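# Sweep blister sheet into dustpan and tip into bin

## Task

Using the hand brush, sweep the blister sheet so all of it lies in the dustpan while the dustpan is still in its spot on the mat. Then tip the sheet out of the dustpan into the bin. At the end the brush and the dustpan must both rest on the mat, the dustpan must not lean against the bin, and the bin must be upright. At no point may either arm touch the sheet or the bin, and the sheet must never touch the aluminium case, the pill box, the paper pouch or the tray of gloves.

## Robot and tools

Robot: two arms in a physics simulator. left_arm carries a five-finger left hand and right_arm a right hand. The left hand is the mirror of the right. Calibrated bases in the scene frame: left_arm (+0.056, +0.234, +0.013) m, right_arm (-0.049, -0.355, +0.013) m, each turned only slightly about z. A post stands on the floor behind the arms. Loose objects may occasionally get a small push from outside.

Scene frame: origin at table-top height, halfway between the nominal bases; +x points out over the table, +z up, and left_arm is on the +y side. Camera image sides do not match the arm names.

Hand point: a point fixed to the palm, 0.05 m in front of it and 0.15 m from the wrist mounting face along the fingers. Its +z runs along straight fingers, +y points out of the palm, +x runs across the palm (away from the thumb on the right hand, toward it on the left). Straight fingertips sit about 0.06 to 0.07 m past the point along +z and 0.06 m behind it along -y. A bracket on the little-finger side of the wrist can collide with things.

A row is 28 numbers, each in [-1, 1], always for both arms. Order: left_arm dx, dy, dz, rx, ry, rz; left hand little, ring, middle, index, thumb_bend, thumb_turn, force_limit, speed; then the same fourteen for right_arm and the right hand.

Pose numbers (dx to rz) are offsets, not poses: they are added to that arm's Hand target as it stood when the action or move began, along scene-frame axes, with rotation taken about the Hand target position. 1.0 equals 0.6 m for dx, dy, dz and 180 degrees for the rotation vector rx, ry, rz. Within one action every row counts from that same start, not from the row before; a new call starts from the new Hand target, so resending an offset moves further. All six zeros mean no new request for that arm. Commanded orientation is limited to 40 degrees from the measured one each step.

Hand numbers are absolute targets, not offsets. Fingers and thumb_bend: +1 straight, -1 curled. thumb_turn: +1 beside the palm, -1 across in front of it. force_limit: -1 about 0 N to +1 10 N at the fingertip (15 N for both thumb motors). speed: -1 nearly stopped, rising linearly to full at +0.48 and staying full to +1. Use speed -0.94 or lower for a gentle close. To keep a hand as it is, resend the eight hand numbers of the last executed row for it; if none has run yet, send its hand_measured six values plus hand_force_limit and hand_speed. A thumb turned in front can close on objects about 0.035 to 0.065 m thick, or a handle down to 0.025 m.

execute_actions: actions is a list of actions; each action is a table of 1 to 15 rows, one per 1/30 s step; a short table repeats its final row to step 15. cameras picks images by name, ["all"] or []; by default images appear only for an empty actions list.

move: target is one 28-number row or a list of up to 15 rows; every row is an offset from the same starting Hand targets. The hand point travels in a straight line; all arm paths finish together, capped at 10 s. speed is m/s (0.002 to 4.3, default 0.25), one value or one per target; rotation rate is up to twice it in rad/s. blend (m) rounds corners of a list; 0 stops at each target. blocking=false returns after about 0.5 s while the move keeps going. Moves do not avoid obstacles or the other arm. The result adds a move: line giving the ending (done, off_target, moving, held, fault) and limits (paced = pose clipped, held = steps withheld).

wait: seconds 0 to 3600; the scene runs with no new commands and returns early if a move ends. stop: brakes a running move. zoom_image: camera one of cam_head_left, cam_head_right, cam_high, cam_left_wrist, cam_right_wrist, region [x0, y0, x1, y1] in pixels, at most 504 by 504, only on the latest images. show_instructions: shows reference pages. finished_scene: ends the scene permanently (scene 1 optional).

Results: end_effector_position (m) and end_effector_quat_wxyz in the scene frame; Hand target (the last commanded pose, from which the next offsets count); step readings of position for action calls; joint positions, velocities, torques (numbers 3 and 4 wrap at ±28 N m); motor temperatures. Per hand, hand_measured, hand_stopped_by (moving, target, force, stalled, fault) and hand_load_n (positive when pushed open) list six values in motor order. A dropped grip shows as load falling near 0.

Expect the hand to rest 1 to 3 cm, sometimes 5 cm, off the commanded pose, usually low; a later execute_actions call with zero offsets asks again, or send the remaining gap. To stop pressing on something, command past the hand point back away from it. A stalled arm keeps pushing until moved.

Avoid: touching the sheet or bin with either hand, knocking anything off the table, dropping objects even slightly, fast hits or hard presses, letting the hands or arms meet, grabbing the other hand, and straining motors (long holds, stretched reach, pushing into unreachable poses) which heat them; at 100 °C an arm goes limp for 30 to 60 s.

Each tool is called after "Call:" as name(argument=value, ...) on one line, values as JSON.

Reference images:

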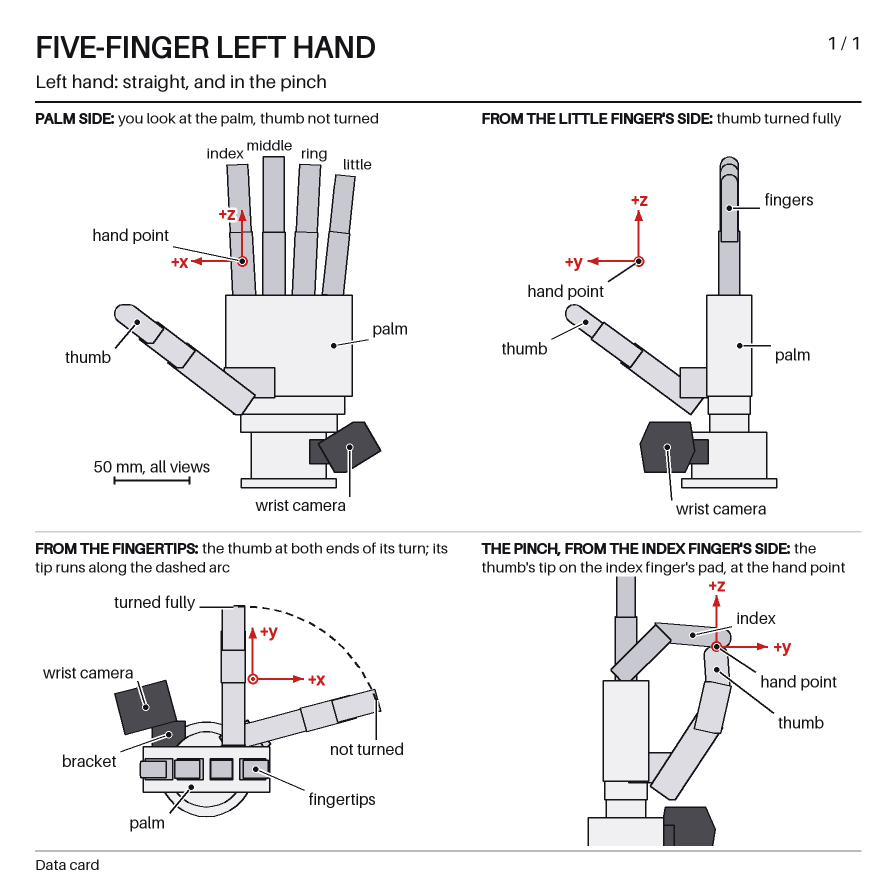

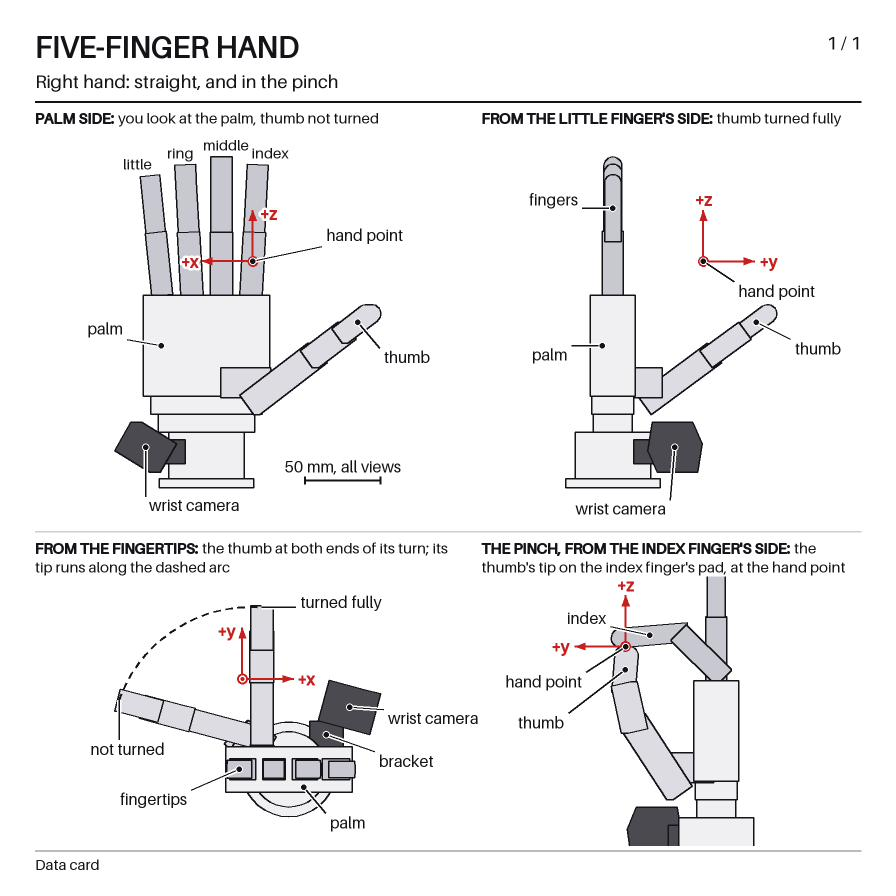

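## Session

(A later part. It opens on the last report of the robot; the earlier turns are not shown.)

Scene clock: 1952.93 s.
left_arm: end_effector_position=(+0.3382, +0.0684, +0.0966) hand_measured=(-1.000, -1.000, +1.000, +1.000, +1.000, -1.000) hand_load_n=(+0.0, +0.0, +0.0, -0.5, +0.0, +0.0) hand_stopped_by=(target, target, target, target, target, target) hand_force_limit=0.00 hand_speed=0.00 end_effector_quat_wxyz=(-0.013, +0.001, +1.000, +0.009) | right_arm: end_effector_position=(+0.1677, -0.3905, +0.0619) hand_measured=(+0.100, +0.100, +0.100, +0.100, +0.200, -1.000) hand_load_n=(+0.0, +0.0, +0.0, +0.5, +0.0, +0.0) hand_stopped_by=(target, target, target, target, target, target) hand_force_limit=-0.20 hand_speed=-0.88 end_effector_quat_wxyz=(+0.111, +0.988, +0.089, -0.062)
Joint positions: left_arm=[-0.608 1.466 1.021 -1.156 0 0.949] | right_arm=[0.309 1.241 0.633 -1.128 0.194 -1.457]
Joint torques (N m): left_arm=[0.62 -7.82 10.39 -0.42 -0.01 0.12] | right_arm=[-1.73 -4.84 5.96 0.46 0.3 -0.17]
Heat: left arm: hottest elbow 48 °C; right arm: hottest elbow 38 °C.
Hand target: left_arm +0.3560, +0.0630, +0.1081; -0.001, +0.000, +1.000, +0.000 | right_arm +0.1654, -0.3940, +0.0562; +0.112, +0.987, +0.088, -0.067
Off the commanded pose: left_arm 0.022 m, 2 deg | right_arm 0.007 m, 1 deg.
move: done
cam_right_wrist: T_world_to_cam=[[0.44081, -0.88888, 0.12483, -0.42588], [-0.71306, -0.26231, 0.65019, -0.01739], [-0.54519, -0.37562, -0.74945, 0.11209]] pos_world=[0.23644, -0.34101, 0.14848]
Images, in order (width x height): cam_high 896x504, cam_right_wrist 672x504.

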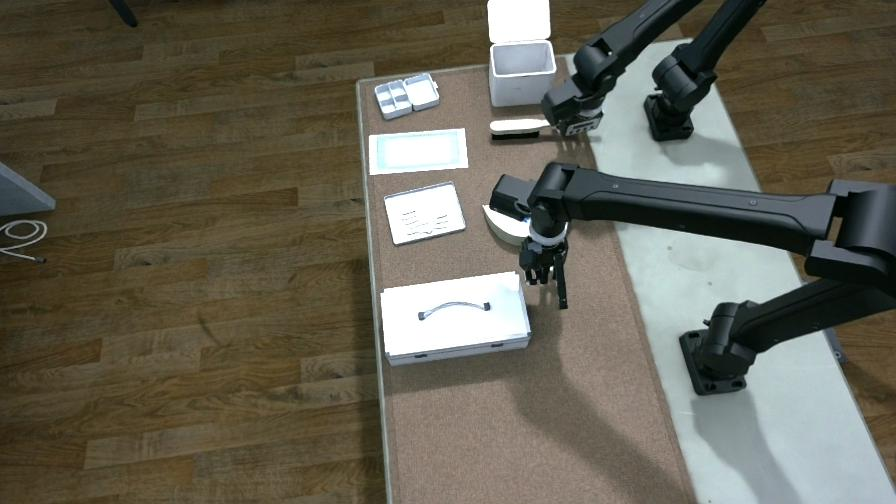

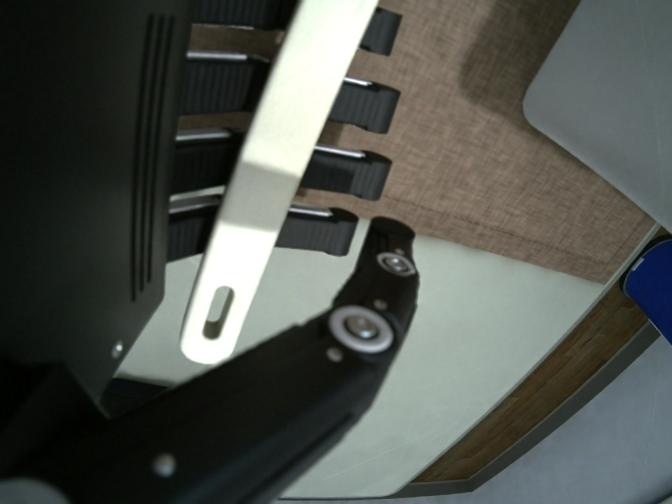

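Call:
move(target=[0,0,0,0,0,0,-1,-1,1,1,1,-1,0,0,0,0,0,0,0,0,0.2,0.2,0.2,0.2,1,-1,-0.2,-0.6], cameras=[])

Call:
move(target=[[0,0,0,0,0,0,-1,-1,1,1,1,-1,0,0,0,0,-0.012,0,0,0,0.2,0.2,0.2,0.2,1,-1,-0.2,-0.6],[0,0,0,0,0,0,-1,-1,1,1,1,-1,0,0,-0.02,0.12,-0.012,0,0,0,0.2,0.2,0.2,0.2,1,-1,-0.2,-0.6]], speed=[0.03,0.05], cameras=["cam_right_wrist", "cam_high", "cam_head_left"])

Call:
zoom_image(camera="cam_high", region=[470, 60, 610, 200])

Scene clock: 1973.30 s.
left_arm: end_effector_position=(+0.3382, +0.0684, +0.0966) hand_measured=(-1.000, -1.000, +1.000, +1.000, +1.000, -1.000) hand_load_n=(+0.0, +0.0, +0.0, +0.0, +0.0, +0.0) hand_stopped_by=(target, target, target, target, target, target) hand_force_limit=0.00 hand_speed=0.00 end_effector_quat_wxyz=(-0.013, +0.001, +1.000, +0.009) | right_arm: end_effector_position=(+0.1677, -0.3905, +0.0619) hand_measured=(+0.200, +0.200, +0.200, +0.200, +1.000, -1.000) hand_load_n=(+0.0, +0.0, +0.0, +0.0, -0.5, -0.5) hand_stopped_by=(target, target, target, target, target, target) hand_force_limit=-0.20 hand_speed=-0.60 end_effector_quat_wxyz=(+0.111, +0.988, +0.089, -0.062)
Joint positions: left_arm=[-0.608 1.466 1.021 -1.156 0 0.949] | right_arm=[0.309 1.241 0.633 -1.128 0.194 -1.457]
Joint torques (N m): left_arm=[0.67 -7.82 10.41 -0.53 -0.01 0.13] | right_arm=[-1.79 -4.78 5.97 0.46 0.29 -0.17]
Heat: left arm: hottest elbow 48 °C; right arm: hottest elbow 37 °C.
Hand target: left_arm +0.3560, +0.0630, +0.1081; -0.001, +0.000, +1.000, +0.000 | right_arm +0.1654, -0.3940, +0.0561; +0.112, +0.987, +0.088, -0.067
Off the commanded pose: left_arm 0.022 m, 2 deg | right_arm 0.007 m, 1 deg.
move: done

Scene clock: 1975.93 s.
left_arm: end_effector_position=(+0.3382, +0.0684, +0.0966) hand_measured=(-1.000, -1.000, +1.000, +1.000, +1.000, -1.000) hand_load_n=(+0.0, +0.5, +0.0, +0.0, +0.0, +0.0) hand_stopped_by=(target, target, target, target, target, target) hand_force_limit=0.00 hand_speed=0.00 end_effector_quat_wxyz=(-0.013, +0.001, +1.000, +0.009) | right_arm: end_effector_position=(+0.1451, -0.3315, +0.0438) hand_measured=(+0.200, +0.200, +0.200, +0.200, +1.000, -1.000) hand_load_n=(-0.5, +0.0, +0.0, +0.0, +0.0, +0.0) hand_stopped_by=(target, target, target, target, target, target) hand_force_limit=-0.20 hand_speed=-0.60 end_effector_quat_wxyz=(+0.114, +0.987, +0.087, -0.070)
Joint positions: left_arm=[-0.608 1.466 1.021 -1.156 0 0.949] | right_arm=[0.545 1.312 0.627 -1.109 0.15 -1.215]
Joint torques (N m): left_arm=[0.67 -7.71 10.47 -0.4 -0.01 0.12] | right_arm=[-0.03 -5.07 8.65 -0.57 -0.07 0.01]
Heat: left arm: hottest elbow 48 °C; right arm: hottest elbow 37 °C.
Hand target: left_arm +0.3560, +0.0630, +0.1081; -0.001, +0.000, +1.000, +0.000 | right_arm +0.1535, -0.3219, +0.0489; +0.112, +0.988, +0.088, -0.067
Off the commanded pose: left_arm 0.022 m, 2 deg | right_arm 0.014 m, 0 deg.
move: off_target (right_arm)
cam_right_wrist: T_world_to_cam=[[0.4371, -0.8905, 0.12631, -0.36126], [-0.70506, -0.25206, 0.66284, -0.00471], [-0.55842, -0.37878, -0.73803, 0.10872]] pos_world=[0.21529, -0.28171, 0.12899]
Images, in order (width x height): cam_head_left 896x504, cam_high 896x504, cam_right_wrist 672x504.

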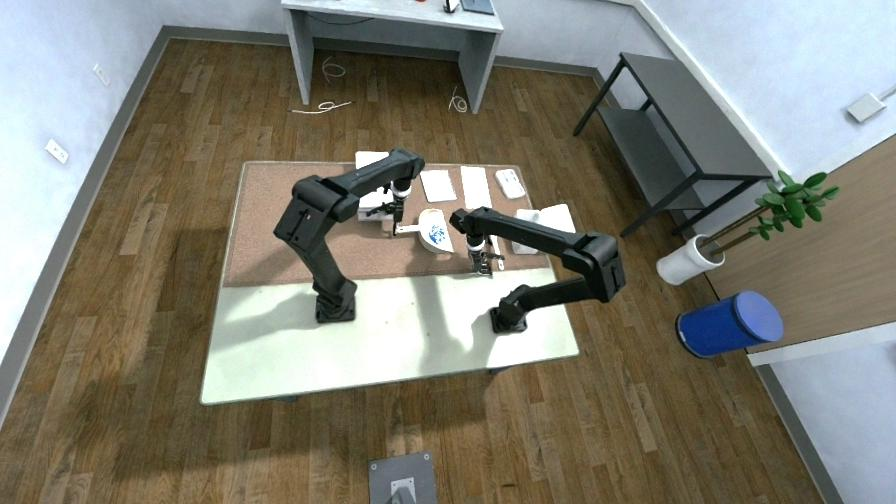

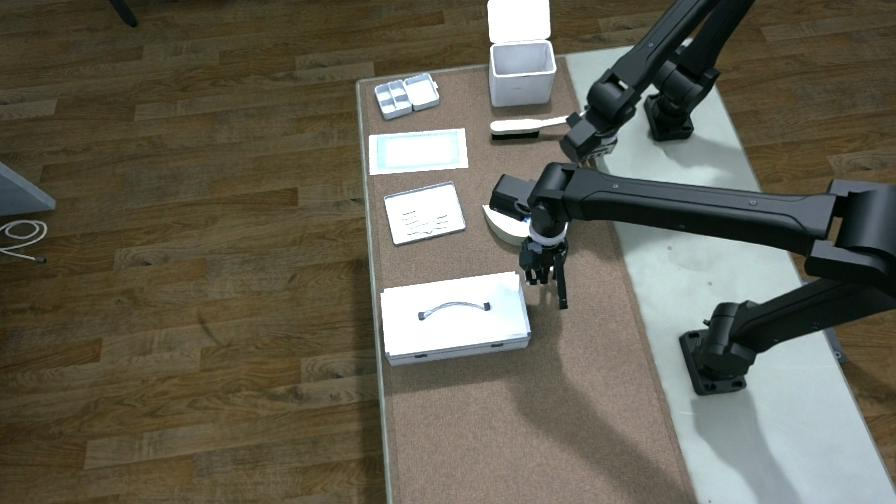

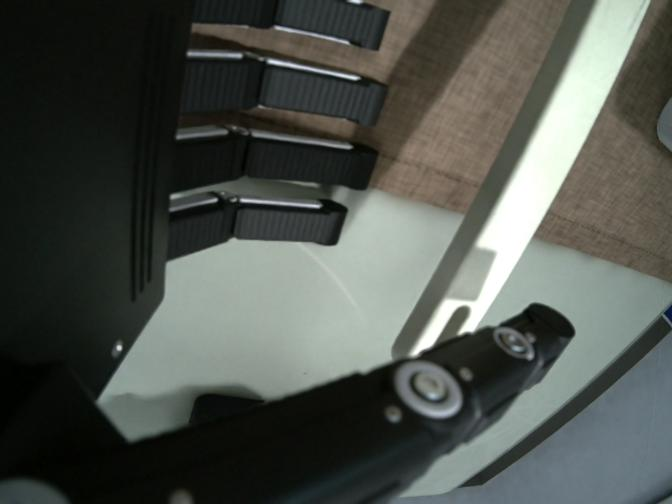

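Scaled by 3.600 from the camera's image (finer frame: 1280x720).

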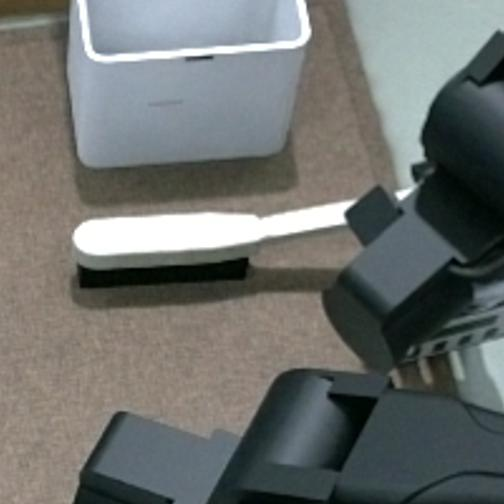

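Call:
move(target=[0,0,0,0,0,0,-1,-1,1,1,1,-1,0,0,0.06,-0.0135,0.335,0,0,0,0.2,0.2,0.2,0.2,1,-1,-0.2,-0.6], speed=0.2, cameras=["all"])

Call:
zoom_image(camera="cam_head_right", region=[370, 150, 490, 270])

Call:
zoom_image(camera="cam_high", region=[370, 190, 610, 380])

Call:
zoom_image(camera="cam_head_left", region=[350, 150, 470, 270])

Scene clock: 2142.47 s.
left_arm: end_effector_position=(+0.3382, +0.0684, +0.0966) hand_measured=(-1.000, -1.000, +1.000, +1.000, +1.000, -1.000) hand_load_n=(+0.0, +0.0, +0.0, +0.0, +0.0, +0.0) hand_stopped_by=(target, target, target, target, target, target) hand_force_limit=0.00 hand_speed=0.00 end_effector_quat_wxyz=(-0.013, +0.001, +1.000, +0.009) | right_arm: end_effector_position=(+0.1822, -0.3296, +0.2373) hand_measured=(+0.200, +0.200, +0.200, +0.200, +1.000, -1.000) hand_load_n=(+0.0, +0.0, +0.0, +0.0, -0.5, +0.0) hand_stopped_by=(target, target, target, target, target, target) hand_force_limit=-0.20 hand_speed=-0.60 end_effector_quat_wxyz=(+0.115, +0.987, +0.090, -0.070)
Joint positions: left_arm=[-0.608 1.466 1.021 -1.156 0 0.949] | right_arm=[0.493 1.177 1.071 -1.68 0.164 -1.273]
Joint torques (N m): left_arm=[0.62 -7.94 10.44 -0.39 -0.02 0.11] | right_arm=[-1.96 -6.65 10.61 -0.58 0.24 -0.2]
Motor temperatures (°C): left_arm=[26 31 48 24 23 26] | right_arm=[24 25 41 24 27 25]
Heat: left arm: hottest elbow 48 °C; right arm: hottest elbow 41 °C.
Hand target: left_arm +0.3560, +0.0630, +0.1081; -0.001, +0.000, +1.000, +0.000 | right_arm +0.1895, -0.3300, +0.2500; +0.112, +0.987, +0.088, -0.067
Off the commanded pose: left_arm 0.022 m, 2 deg | right_arm 0.015 m, 1 deg.
joint sent to its limit (right arm) — joint 4 (wrist pitch), lower limit. The joint targets still meet the commanded pose.
move: off_target (right_arm)
cam_left_wrist: T_world_to_cam=[[-0.22862, -0.97299, -0.03202, 0.14757], [-0.81954, 0.17461, 0.54578, 0.20932], [-0.52545, 0.15102, -0.83732, 0.36349]] pos_world=[0.39628, 0.05214, 0.19484]
cam_right_wrist: T_world_to_cam=[[0.44376, -0.88709, 0.12711, -0.40049], [-0.70275, -0.25645, 0.66361, -0.10839], [-0.55608, -0.38381, -0.7372, 0.27069]] pos_world=[0.25207, -0.27918, 0.32238]

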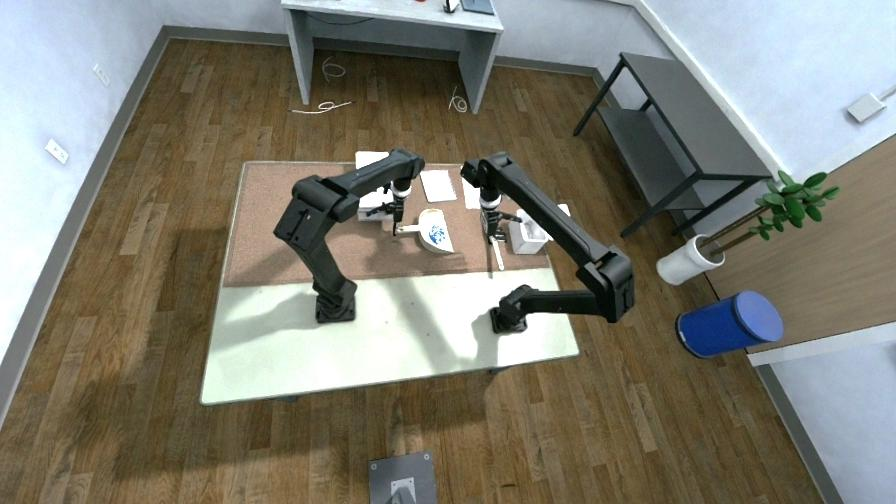

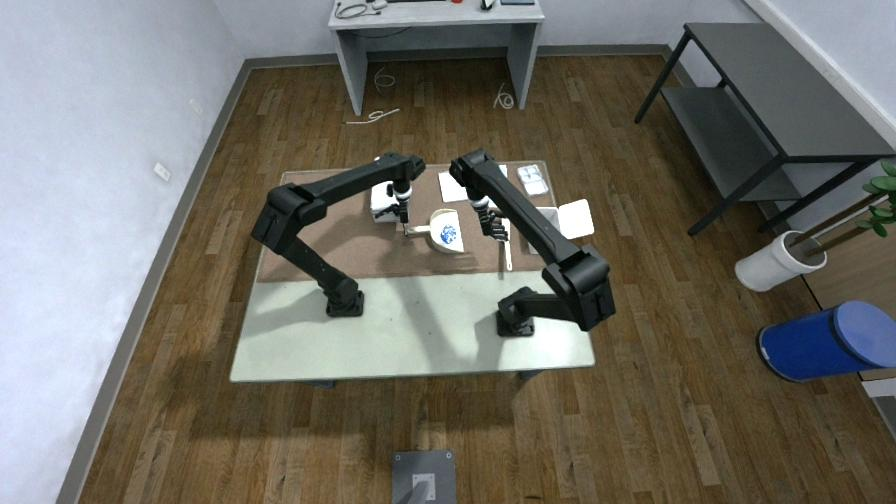

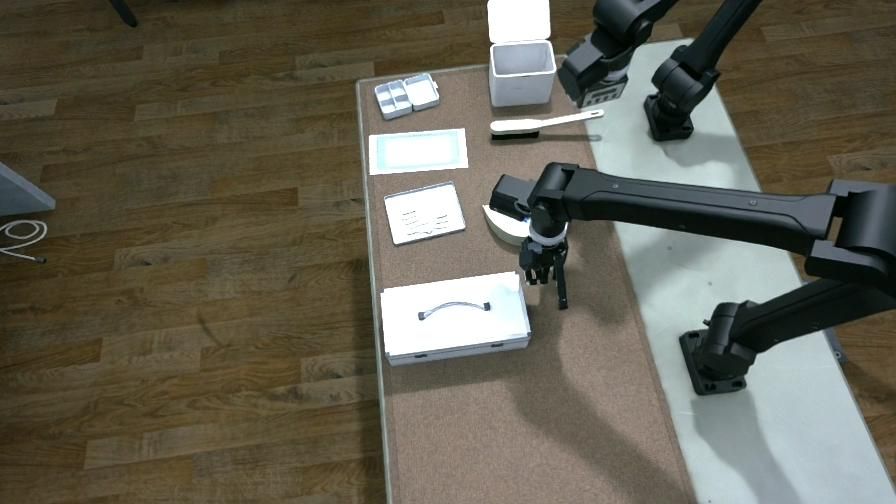

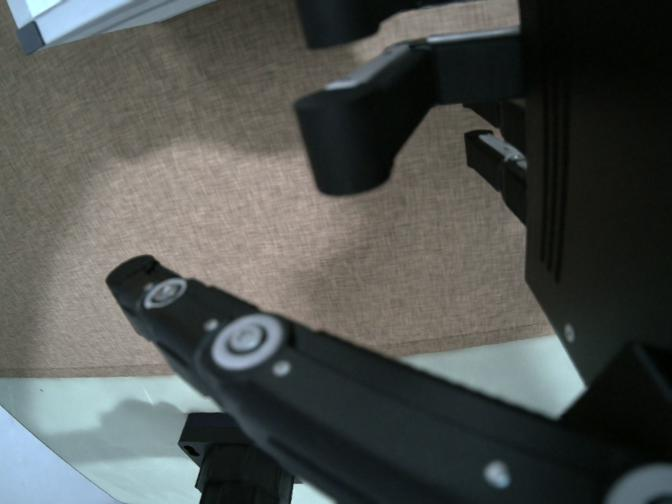

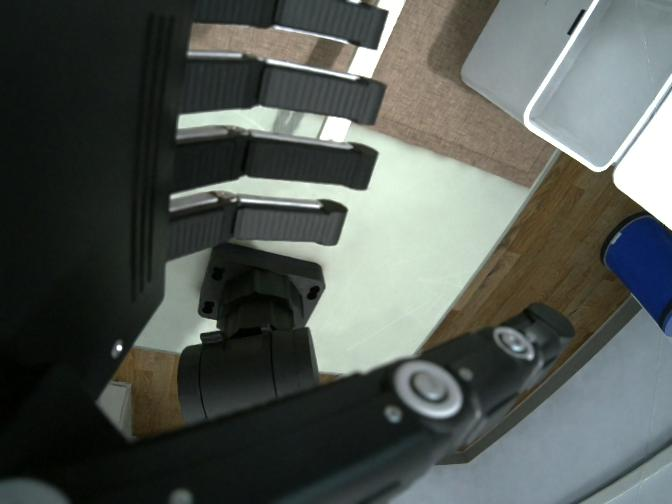

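Scaled by 4.200 from the camera's image (finer frame: 1280x720).

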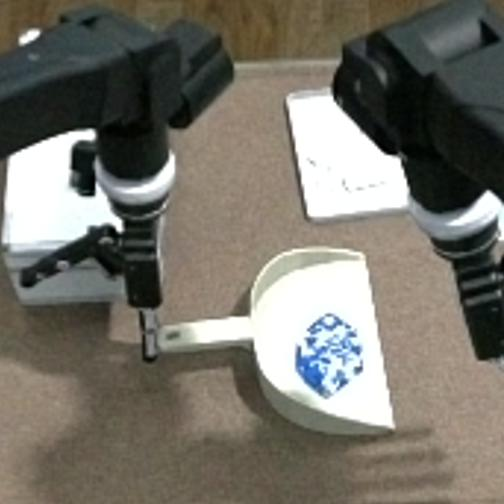

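Scaled by 2.100 from the camera's image (finer frame: 1280x720).

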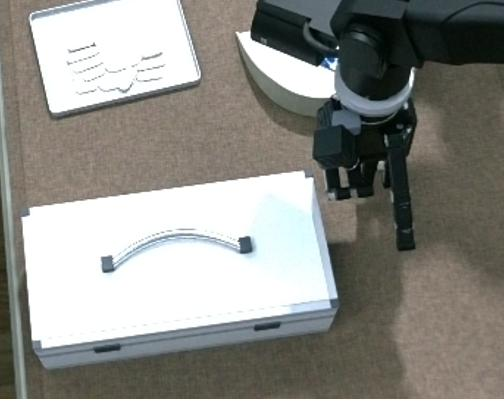

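Scaled by 4.200 from the camera's image (finer frame: 1280x720).

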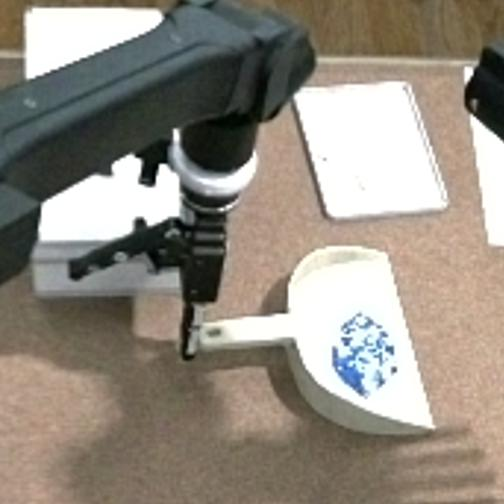

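Call:
move(target=[0.0,-0.115,0,0,0,0,-1,-1,1,1,1,-1,0,0,0,0,0,0,0,0,0.2,0.2,0.2,0.2,1,-1,-0.2,-0.6], speed=0.05, cameras=["cam_head_left", "cam_head_right", "cam_high"])

Call:
zoom_image(camera="cam_head_right", region=[370, 150, 490, 270])

Call:
zoom_image(camera="cam_head_left", region=[350, 150, 470, 270])

Scene clock: 2159.23 s.
left_arm: end_effector_position=(+0.3463, +0.0125, +0.0960) hand_measured=(-1.000, -1.000, +1.000, +1.000, +1.000, -1.000) hand_load_n=(+0.0, +0.0, +0.0, -0.5, +0.0, +0.0) hand_stopped_by=(target, target, target, target, target, target) hand_force_limit=0.00 hand_speed=0.00 end_effector_quat_wxyz=(-0.013, -0.001, +1.000, +0.011) | right_arm: end_effector_position=(+0.1822, -0.3297, +0.2373) hand_measured=(+0.200, +0.200, +0.200, +0.200, +1.000, -1.000) hand_load_n=(+0.5, +0.5, +0.0, +0.0, +0.0, +0.0) hand_stopped_by=(target, target, target, target, target, target) hand_force_limit=-0.20 hand_speed=-0.60 end_effector_quat_wxyz=(+0.115, +0.987, +0.090, -0.070)
Joint positions: left_arm=[-0.703 1.572 1.139 -1.172 0 0.85] | right_arm=[0.493 1.177 1.071 -1.68 0.164 -1.274]
Joint torques (N m): left_arm=[-2.14 -9.41 10.71 -0.42 0.06 -0.12] | right_arm=[-1.96 -6.77 10.62 -0.55 0.24 -0.2]
Heat: left arm: hottest elbow 48 °C; right arm: hottest elbow 43 °C.
Hand target: left_arm +0.3561, -0.0060, +0.1081; -0.001, +0.000, +1.000, +0.000 | right_arm +0.1895, -0.3300, +0.2500; +0.112, +0.987, +0.088, -0.067
Off the commanded pose: left_arm 0.024 m, 2 deg | right_arm 0.015 m, 1 deg.
joint sent to its limit (right arm) — joint 4 (wrist pitch), lower limit. The joint targets still meet the commanded pose.
move: off_target (left_arm)

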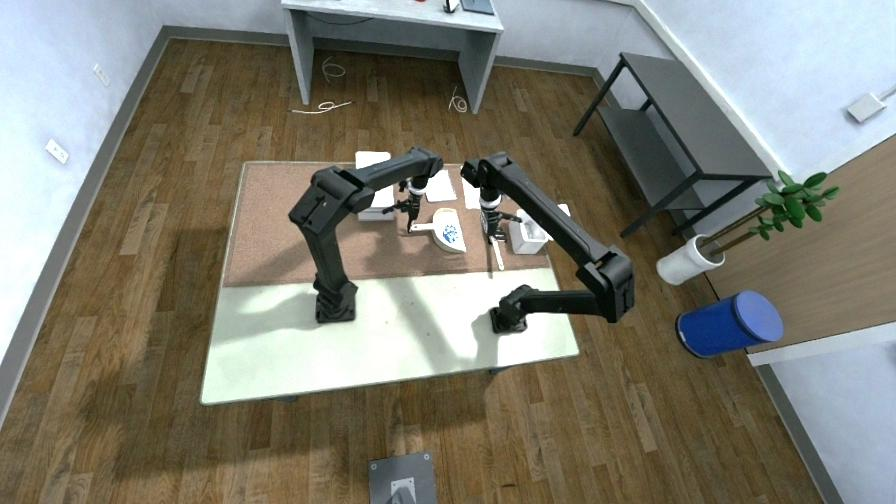

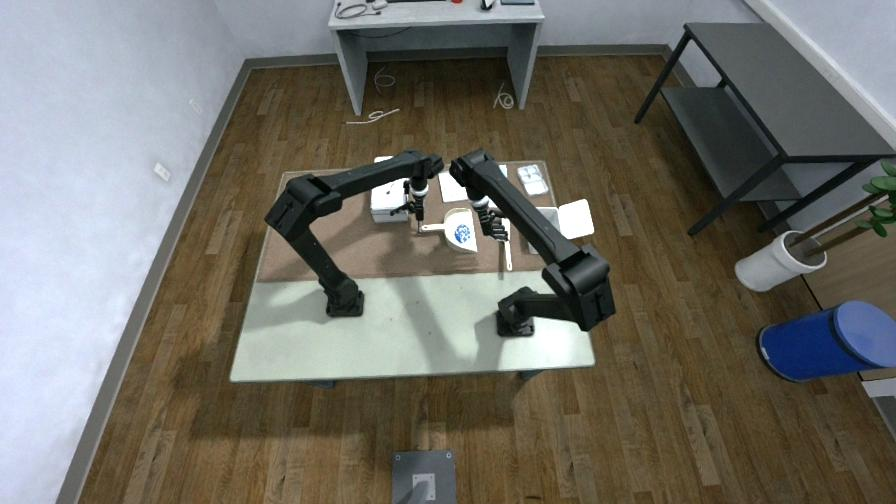

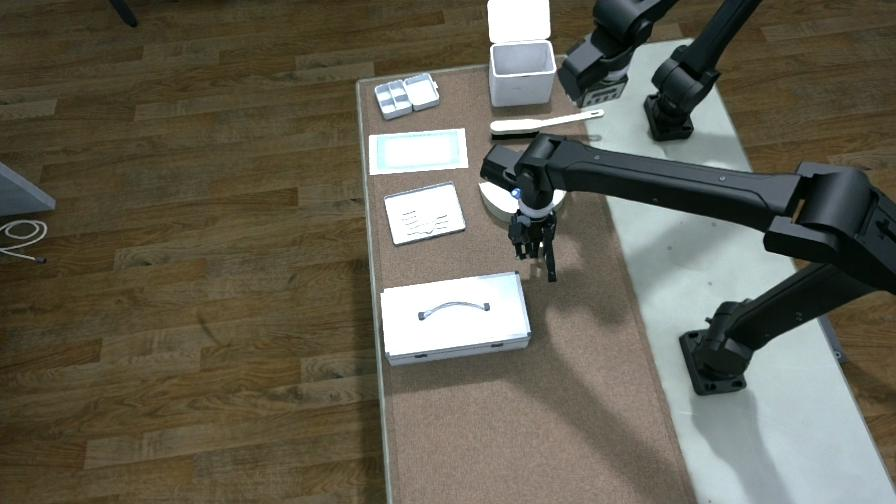

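Scaled by 4.200 from the camera's image (finer frame: 1280x720).

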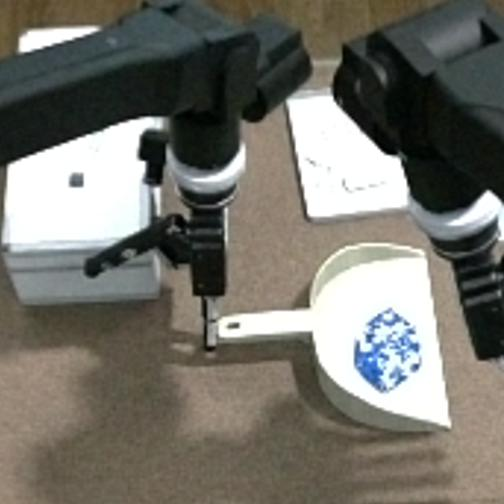

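Scaled by 4.200 from the camera's image (finer frame: 1280x720).

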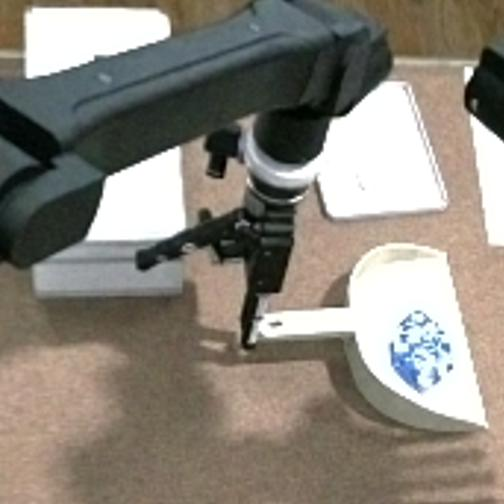

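Call:
move(target=[[0.0,0.083,0,0,0,0,-1,-1,1,1,1,-1,0,0,0,0,0,0,0,0,0.2,0.2,0.2,0.2,1,-1,-0.2,-0.6],[-0.02,0.42,0.33,0,0,0,-1,-1,1,1,1,-1,0,0,0,0,0,0,0,0,0.2,0.2,0.2,0.2,1,-1,-0.2,-0.6]], speed=[0.1,0.25], blend=[0.02,0], cameras=[])

Call:
move(target=[0,0,0,0,0,0,-1,-1,1,1,1,-1,0,0,0.276,0.46,-0.083,0.0557,-0.0513,-0.5178,0.2,0.2,0.2,0.2,1,-1,-0.2,-0.6], speed=0.25, cameras=["all"])

Call:
zoom_image(camera="cam_head_left", region=[380, 150, 500, 270])

Call:
zoom_image(camera="cam_high", region=[440, 120, 620, 300])

Scene clock: 2207.83 s.
left_arm: end_effector_position=(+0.3347, +0.2436, +0.2875) hand_measured=(-1.000, -1.000, +1.000, +1.000, +1.000, -1.000) hand_load_n=(+0.0, +0.0, +0.0, +0.0, +0.0, +0.0) hand_stopped_by=(target, target, target, target, target, target) hand_force_limit=0.00 hand_speed=0.00 end_effector_quat_wxyz=(+0.000, -0.001, +1.000, +0.006) | right_arm: end_effector_position=(+0.1822, -0.3297, +0.2373) hand_measured=(+0.200, +0.200, +0.200, +0.200, +1.000, -1.000) hand_load_n=(+0.0, +0.0, +0.0, +0.0, +0.0, +0.0) hand_stopped_by=(target, target, target, target, target, target) hand_force_limit=-0.20 hand_speed=-0.60 end_effector_quat_wxyz=(+0.115, +0.987, +0.090, -0.070)
Joint positions: left_arm=[-0.152 1.164 1.26 -1.669 -0.011 1.401] | right_arm=[0.493 1.177 1.071 -1.68 0.164 -1.274]
Joint torques (N m): left_arm=[0.56 -5.54 11.37 -0.38 0.11 0.14] | right_arm=[-1.96 -6.77 10.61 -0.58 0.24 -0.2]
Heat: left arm: hottest elbow 49 °C; right arm: hottest elbow 45 °C.
Hand target: left_arm +0.3440, +0.2459, +0.3061; -0.001, +0.000, +1.000, +0.000 | right_arm +0.1895, -0.3300, +0.2500; +0.112, +0.987, +0.088, -0.067
Off the commanded pose: left_arm 0.021 m, 1 deg | right_arm 0.015 m, 1 deg.
joint sent to its limit (left arm) — joint 4 (wrist pitch), lower limit. The joint targets still meet the commanded pose.
joint sent to its limit (right arm) — joint 4 (wrist pitch), lower limit. The joint targets still meet the commanded pose.
move: off_target (left_arm)

Scene clock: 2212.00 s.
left_arm: end_effector_position=(+0.3347, +0.2437, +0.2875) hand_measured=(-1.000, -1.000, +1.000, +1.000, +1.000, -1.000) hand_load_n=(+0.0, +0.0, +0.0, +0.0, +0.0, +0.0) hand_stopped_by=(target, target, target, target, target, target) hand_force_limit=0.00 hand_speed=0.00 end_effector_quat_wxyz=(+0.000, -0.001, +1.000, +0.006) | right_arm: end_effector_position=(+0.3409, -0.0684, +0.1966) hand_measured=(+0.200, +0.200, +0.200, +0.200, +1.000, -1.000) hand_load_n=(+0.0, +0.0, +0.0, +0.0, +0.0, +0.0) hand_stopped_by=(target, target, target, target, target, target) hand_force_limit=-0.20 hand_speed=-0.60 end_effector_quat_wxyz=(-0.028, +0.748, -0.660, -0.056)
Joint positions: left_arm=[-0.152 1.164 1.26 -1.669 -0.011 1.402] | right_arm=[0.513 1.711 1.575 -1.422 -0.126 0.359]
Joint torques (N m): left_arm=[0.62 -5.42 11.43 -0.39 0.1 0.13] | right_arm=[-0.21 -14.1 11.55 0.76 -0.08 0.02]
Heat: left arm: hottest elbow 50 °C; right arm: hottest elbow 45 °C.
Hand target: left_arm +0.3440, +0.2460, +0.3061; -0.001, +0.000, +1.000, +0.000 | right_arm +0.3552, -0.0541, +0.2002; -0.043, +0.750, -0.659, -0.049
Off the commanded pose: left_arm 0.021 m, 1 deg | right_arm 0.020 m, 2 deg.
joint sent to its limit (left arm) — joint 4 (wrist pitch), lower limit. The joint targets still meet the commanded pose.
move: off_target (right_arm)
cam_left_wrist: T_world_to_cam=[[-0.22388, -0.97409, -0.03193, 0.32208], [-0.83402, 0.17453, 0.5234, 0.08289], [-0.50427, 0.14381, -0.85149, 0.49379]] pos_world=[0.39024, 0.22826, 0.38736]
cam_right_wrist: T_world_to_cam=[[-0.92364, -0.38116, -0.04009, 0.29964], [-0.32693, 0.72896, 0.60145, 0.04872], [-0.20003, 0.56863, -0.7979, 0.38498]] pos_world=[0.3697, -0.14021, 0.28988]

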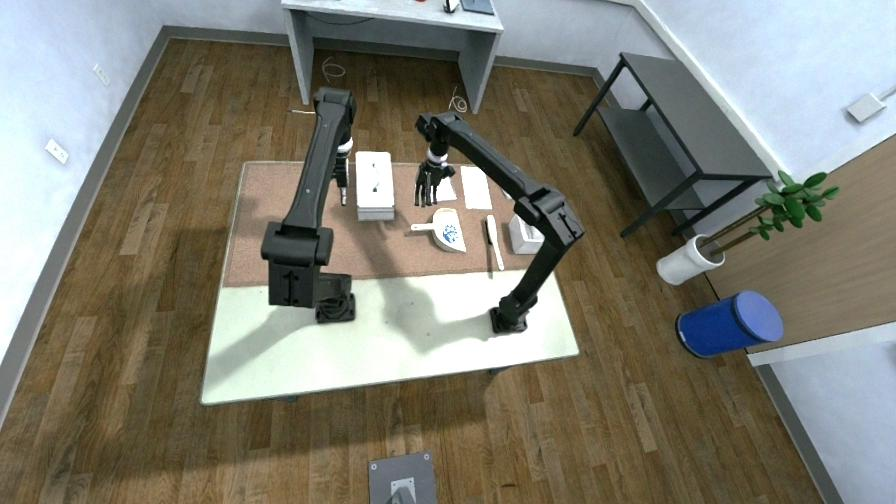

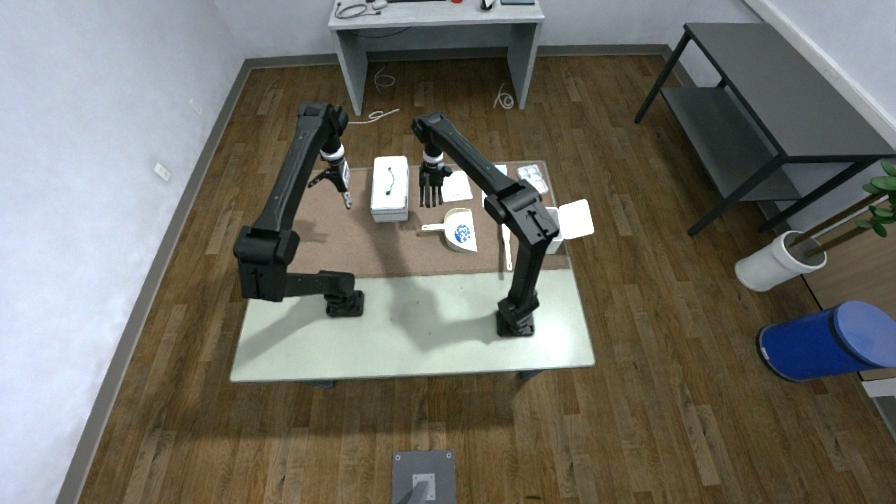

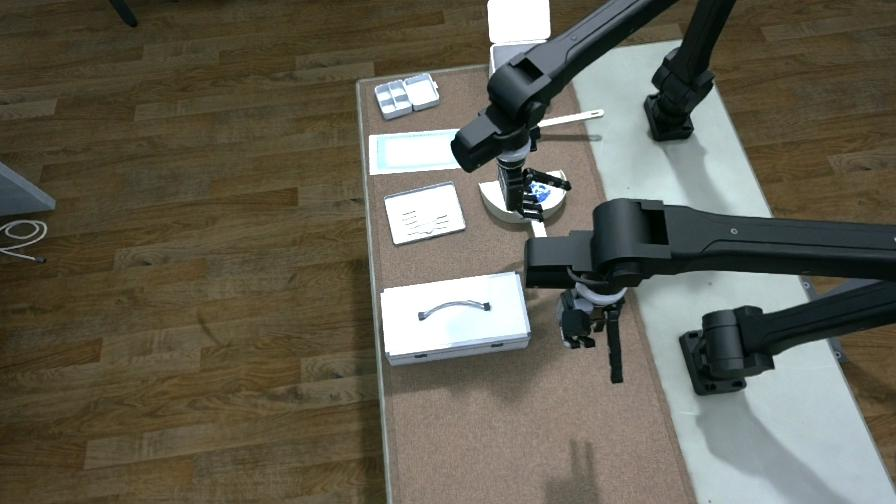

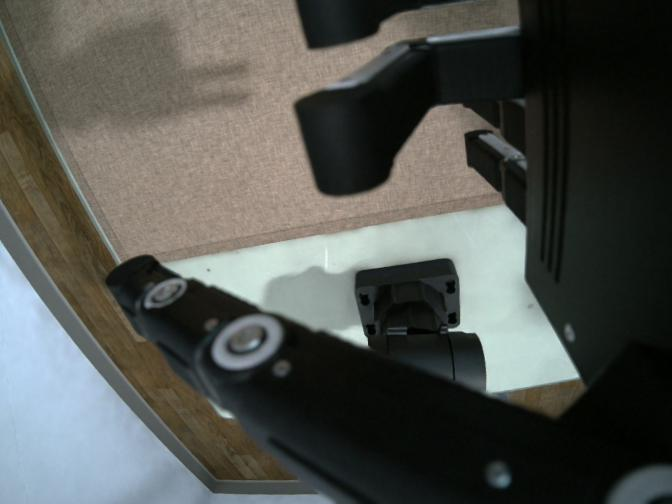

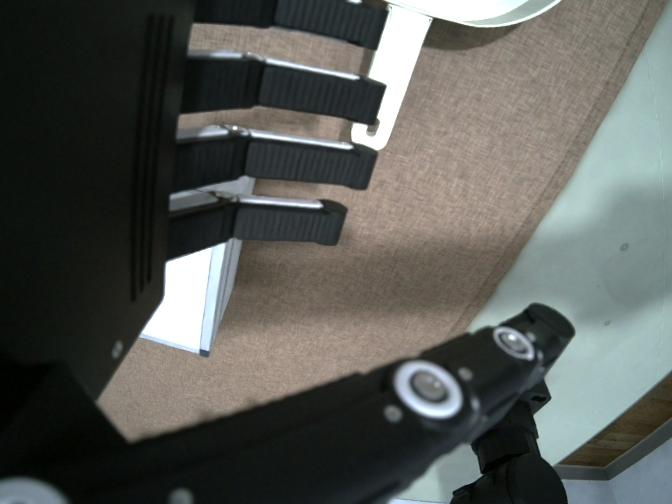

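Scaled by 4.200 from the camera's image (finer frame: 1280x720).

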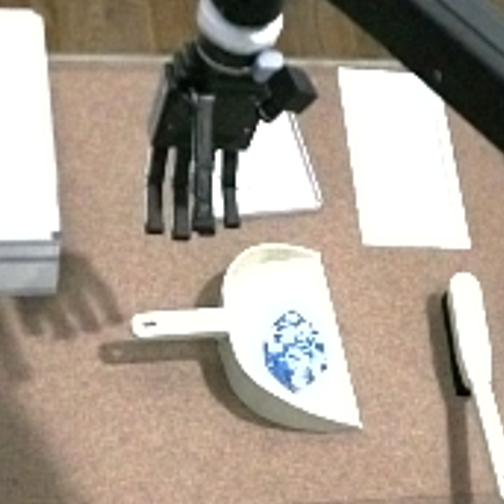

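Scaled by 2.800 from the camera's image (finer frame: 1280x720).

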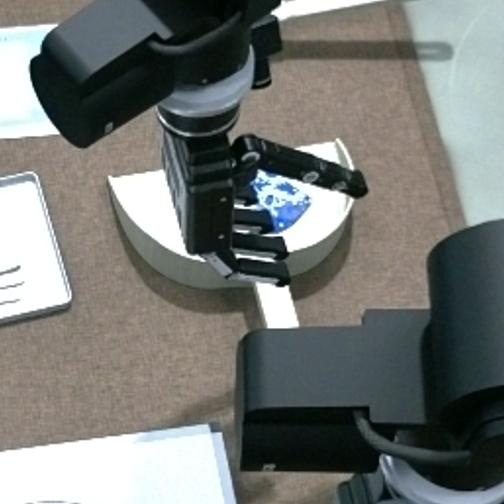

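Call:
move(target=[0,0,0,0,0,0,-1,-1,1,1,1,-1,0,0,0.01,0.003,-0.145,0,0,0,0.2,0.2,0.2,0.2,1,-1,-0.2,-0.6], speed=0.12, cameras=["cam_head_left", "cam_head_right", "cam_high", "cam_right_wrist"])

Call:
zoom_image(camera="cam_head_left", region=[380, 150, 500, 270])

Call:
zoom_image(camera="cam_high", region=[440, 120, 620, 300])

Call:
zoom_image(camera="cam_head_right", region=[390, 150, 510, 270])

Scene clock: 2232.87 s.
left_arm: end_effector_position=(+0.3347, +0.2437, +0.2875) hand_measured=(-1.000, -1.000, +1.000, +1.000, +1.000, -1.000) hand_load_n=(+0.0, +0.5, +0.0, +0.0, +0.0, +0.5) hand_stopped_by=(target, target, target, target, target, target) hand_force_limit=0.00 hand_speed=0.00 end_effector_quat_wxyz=(+0.000, -0.001, +1.000, +0.006) | right_arm: end_effector_position=(+0.3634, -0.0568, +0.1251) hand_measured=(+0.200, +0.200, +0.200, +0.200, +1.000, -1.000) hand_load_n=(+0.0, +0.5, +0.0, +0.0, +0.0, +0.0) hand_stopped_by=(target, target, target, target, target, target) hand_force_limit=-0.20 hand_speed=-0.60 end_effector_quat_wxyz=(-0.049, +0.749, -0.659, -0.048)
Joint positions: left_arm=[-0.152 1.164 1.26 -1.669 -0.011 1.402] | right_arm=[0.513 1.785 1.488 -1.216 -0.125 0.359]
Joint torques (N m): left_arm=[0.56 -5.54 11.45 -0.38 0.11 0.13] | right_arm=[-0.44 -15.68 7.42 0.88 -0.09 -0.02]
Heat: left arm: hottest elbow 52 °C; right arm: hottest elbow 45 °C.
Hand target: left_arm +0.3440, +0.2460, +0.3061; -0.001, +0.000, +1.000, +0.000 | right_arm +0.3610, -0.0524, +0.1131; -0.043, +0.750, -0.659, -0.049
Off the commanded pose: left_arm 0.021 m, 1 deg | right_arm 0.013 m, 1 deg.
joint sent to its limit (left arm) — joint 4 (wrist pitch), lower limit. The joint targets still meet the commanded pose.
move: off_target (right_arm)
cam_right_wrist: T_world_to_cam=[[-0.92127, -0.37957, -0.0848, 0.32676], [-0.35083, 0.71693, 0.60244, 0.09848], [-0.16787, 0.58476, -0.79365, 0.31449]] pos_world=[0.38838, -0.13048, 0.21797]

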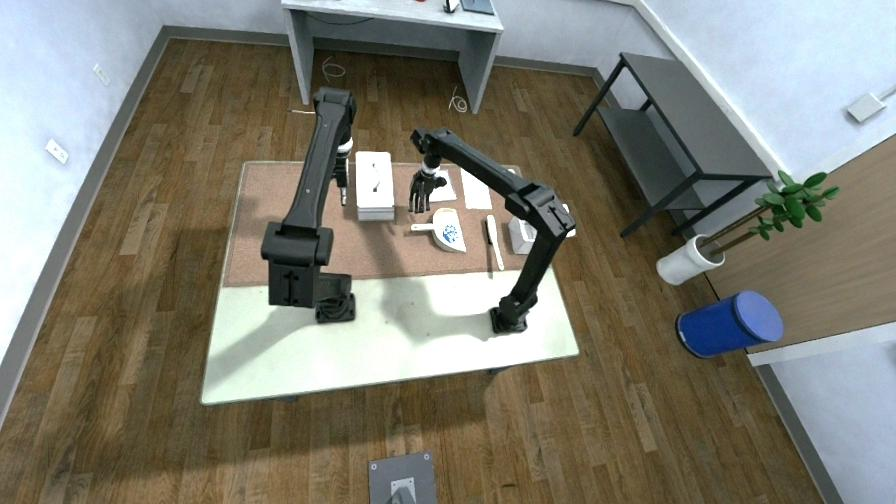

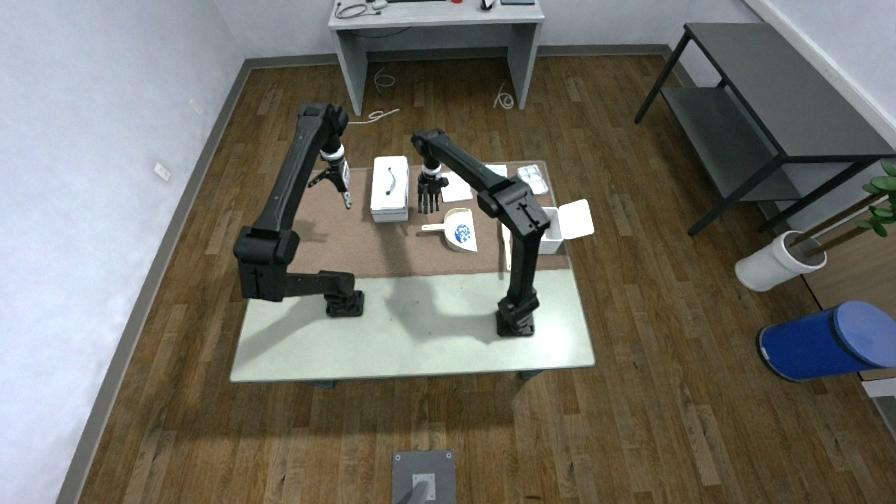

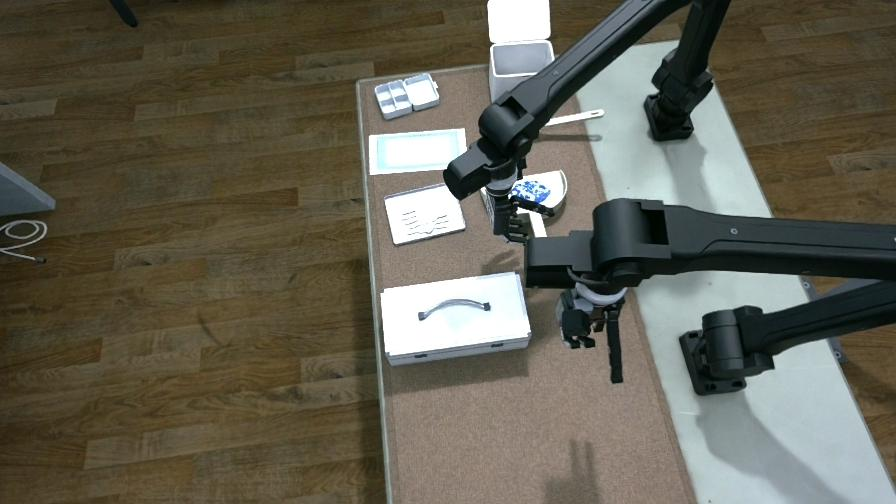

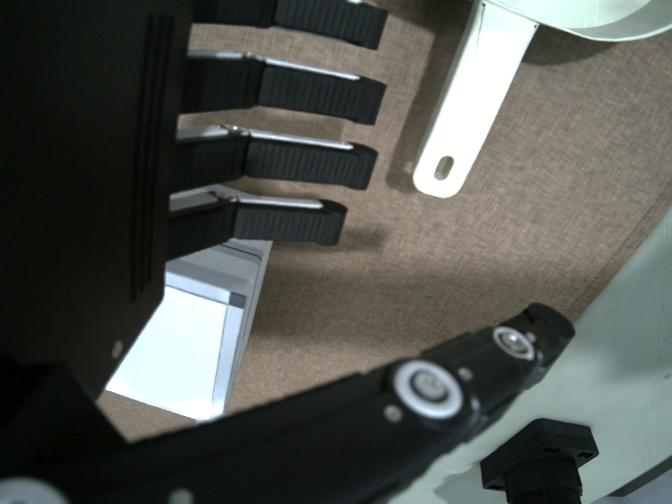

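Scaled by 4.200 from the camera's image (finer frame: 1280x720).

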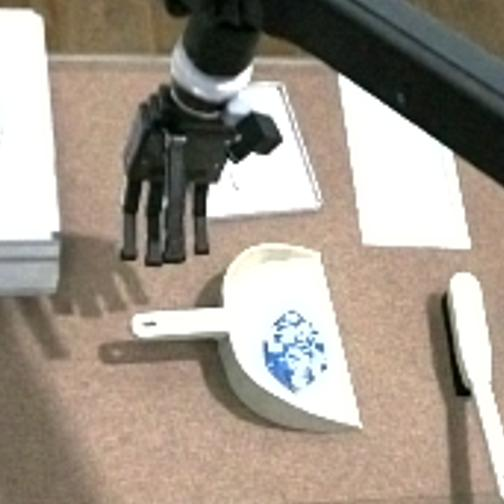

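Scaled by 2.800 from the camera's image (finer frame: 1280x720).

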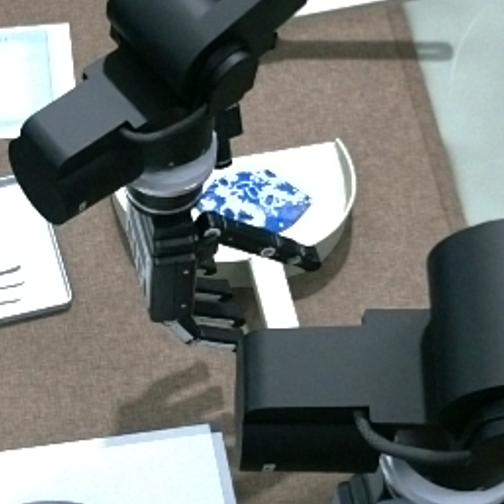

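Scaled by 4.200 from the camera's image (finer frame: 1280x720).

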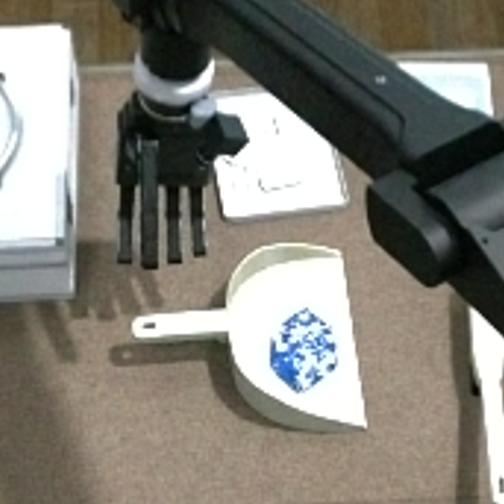

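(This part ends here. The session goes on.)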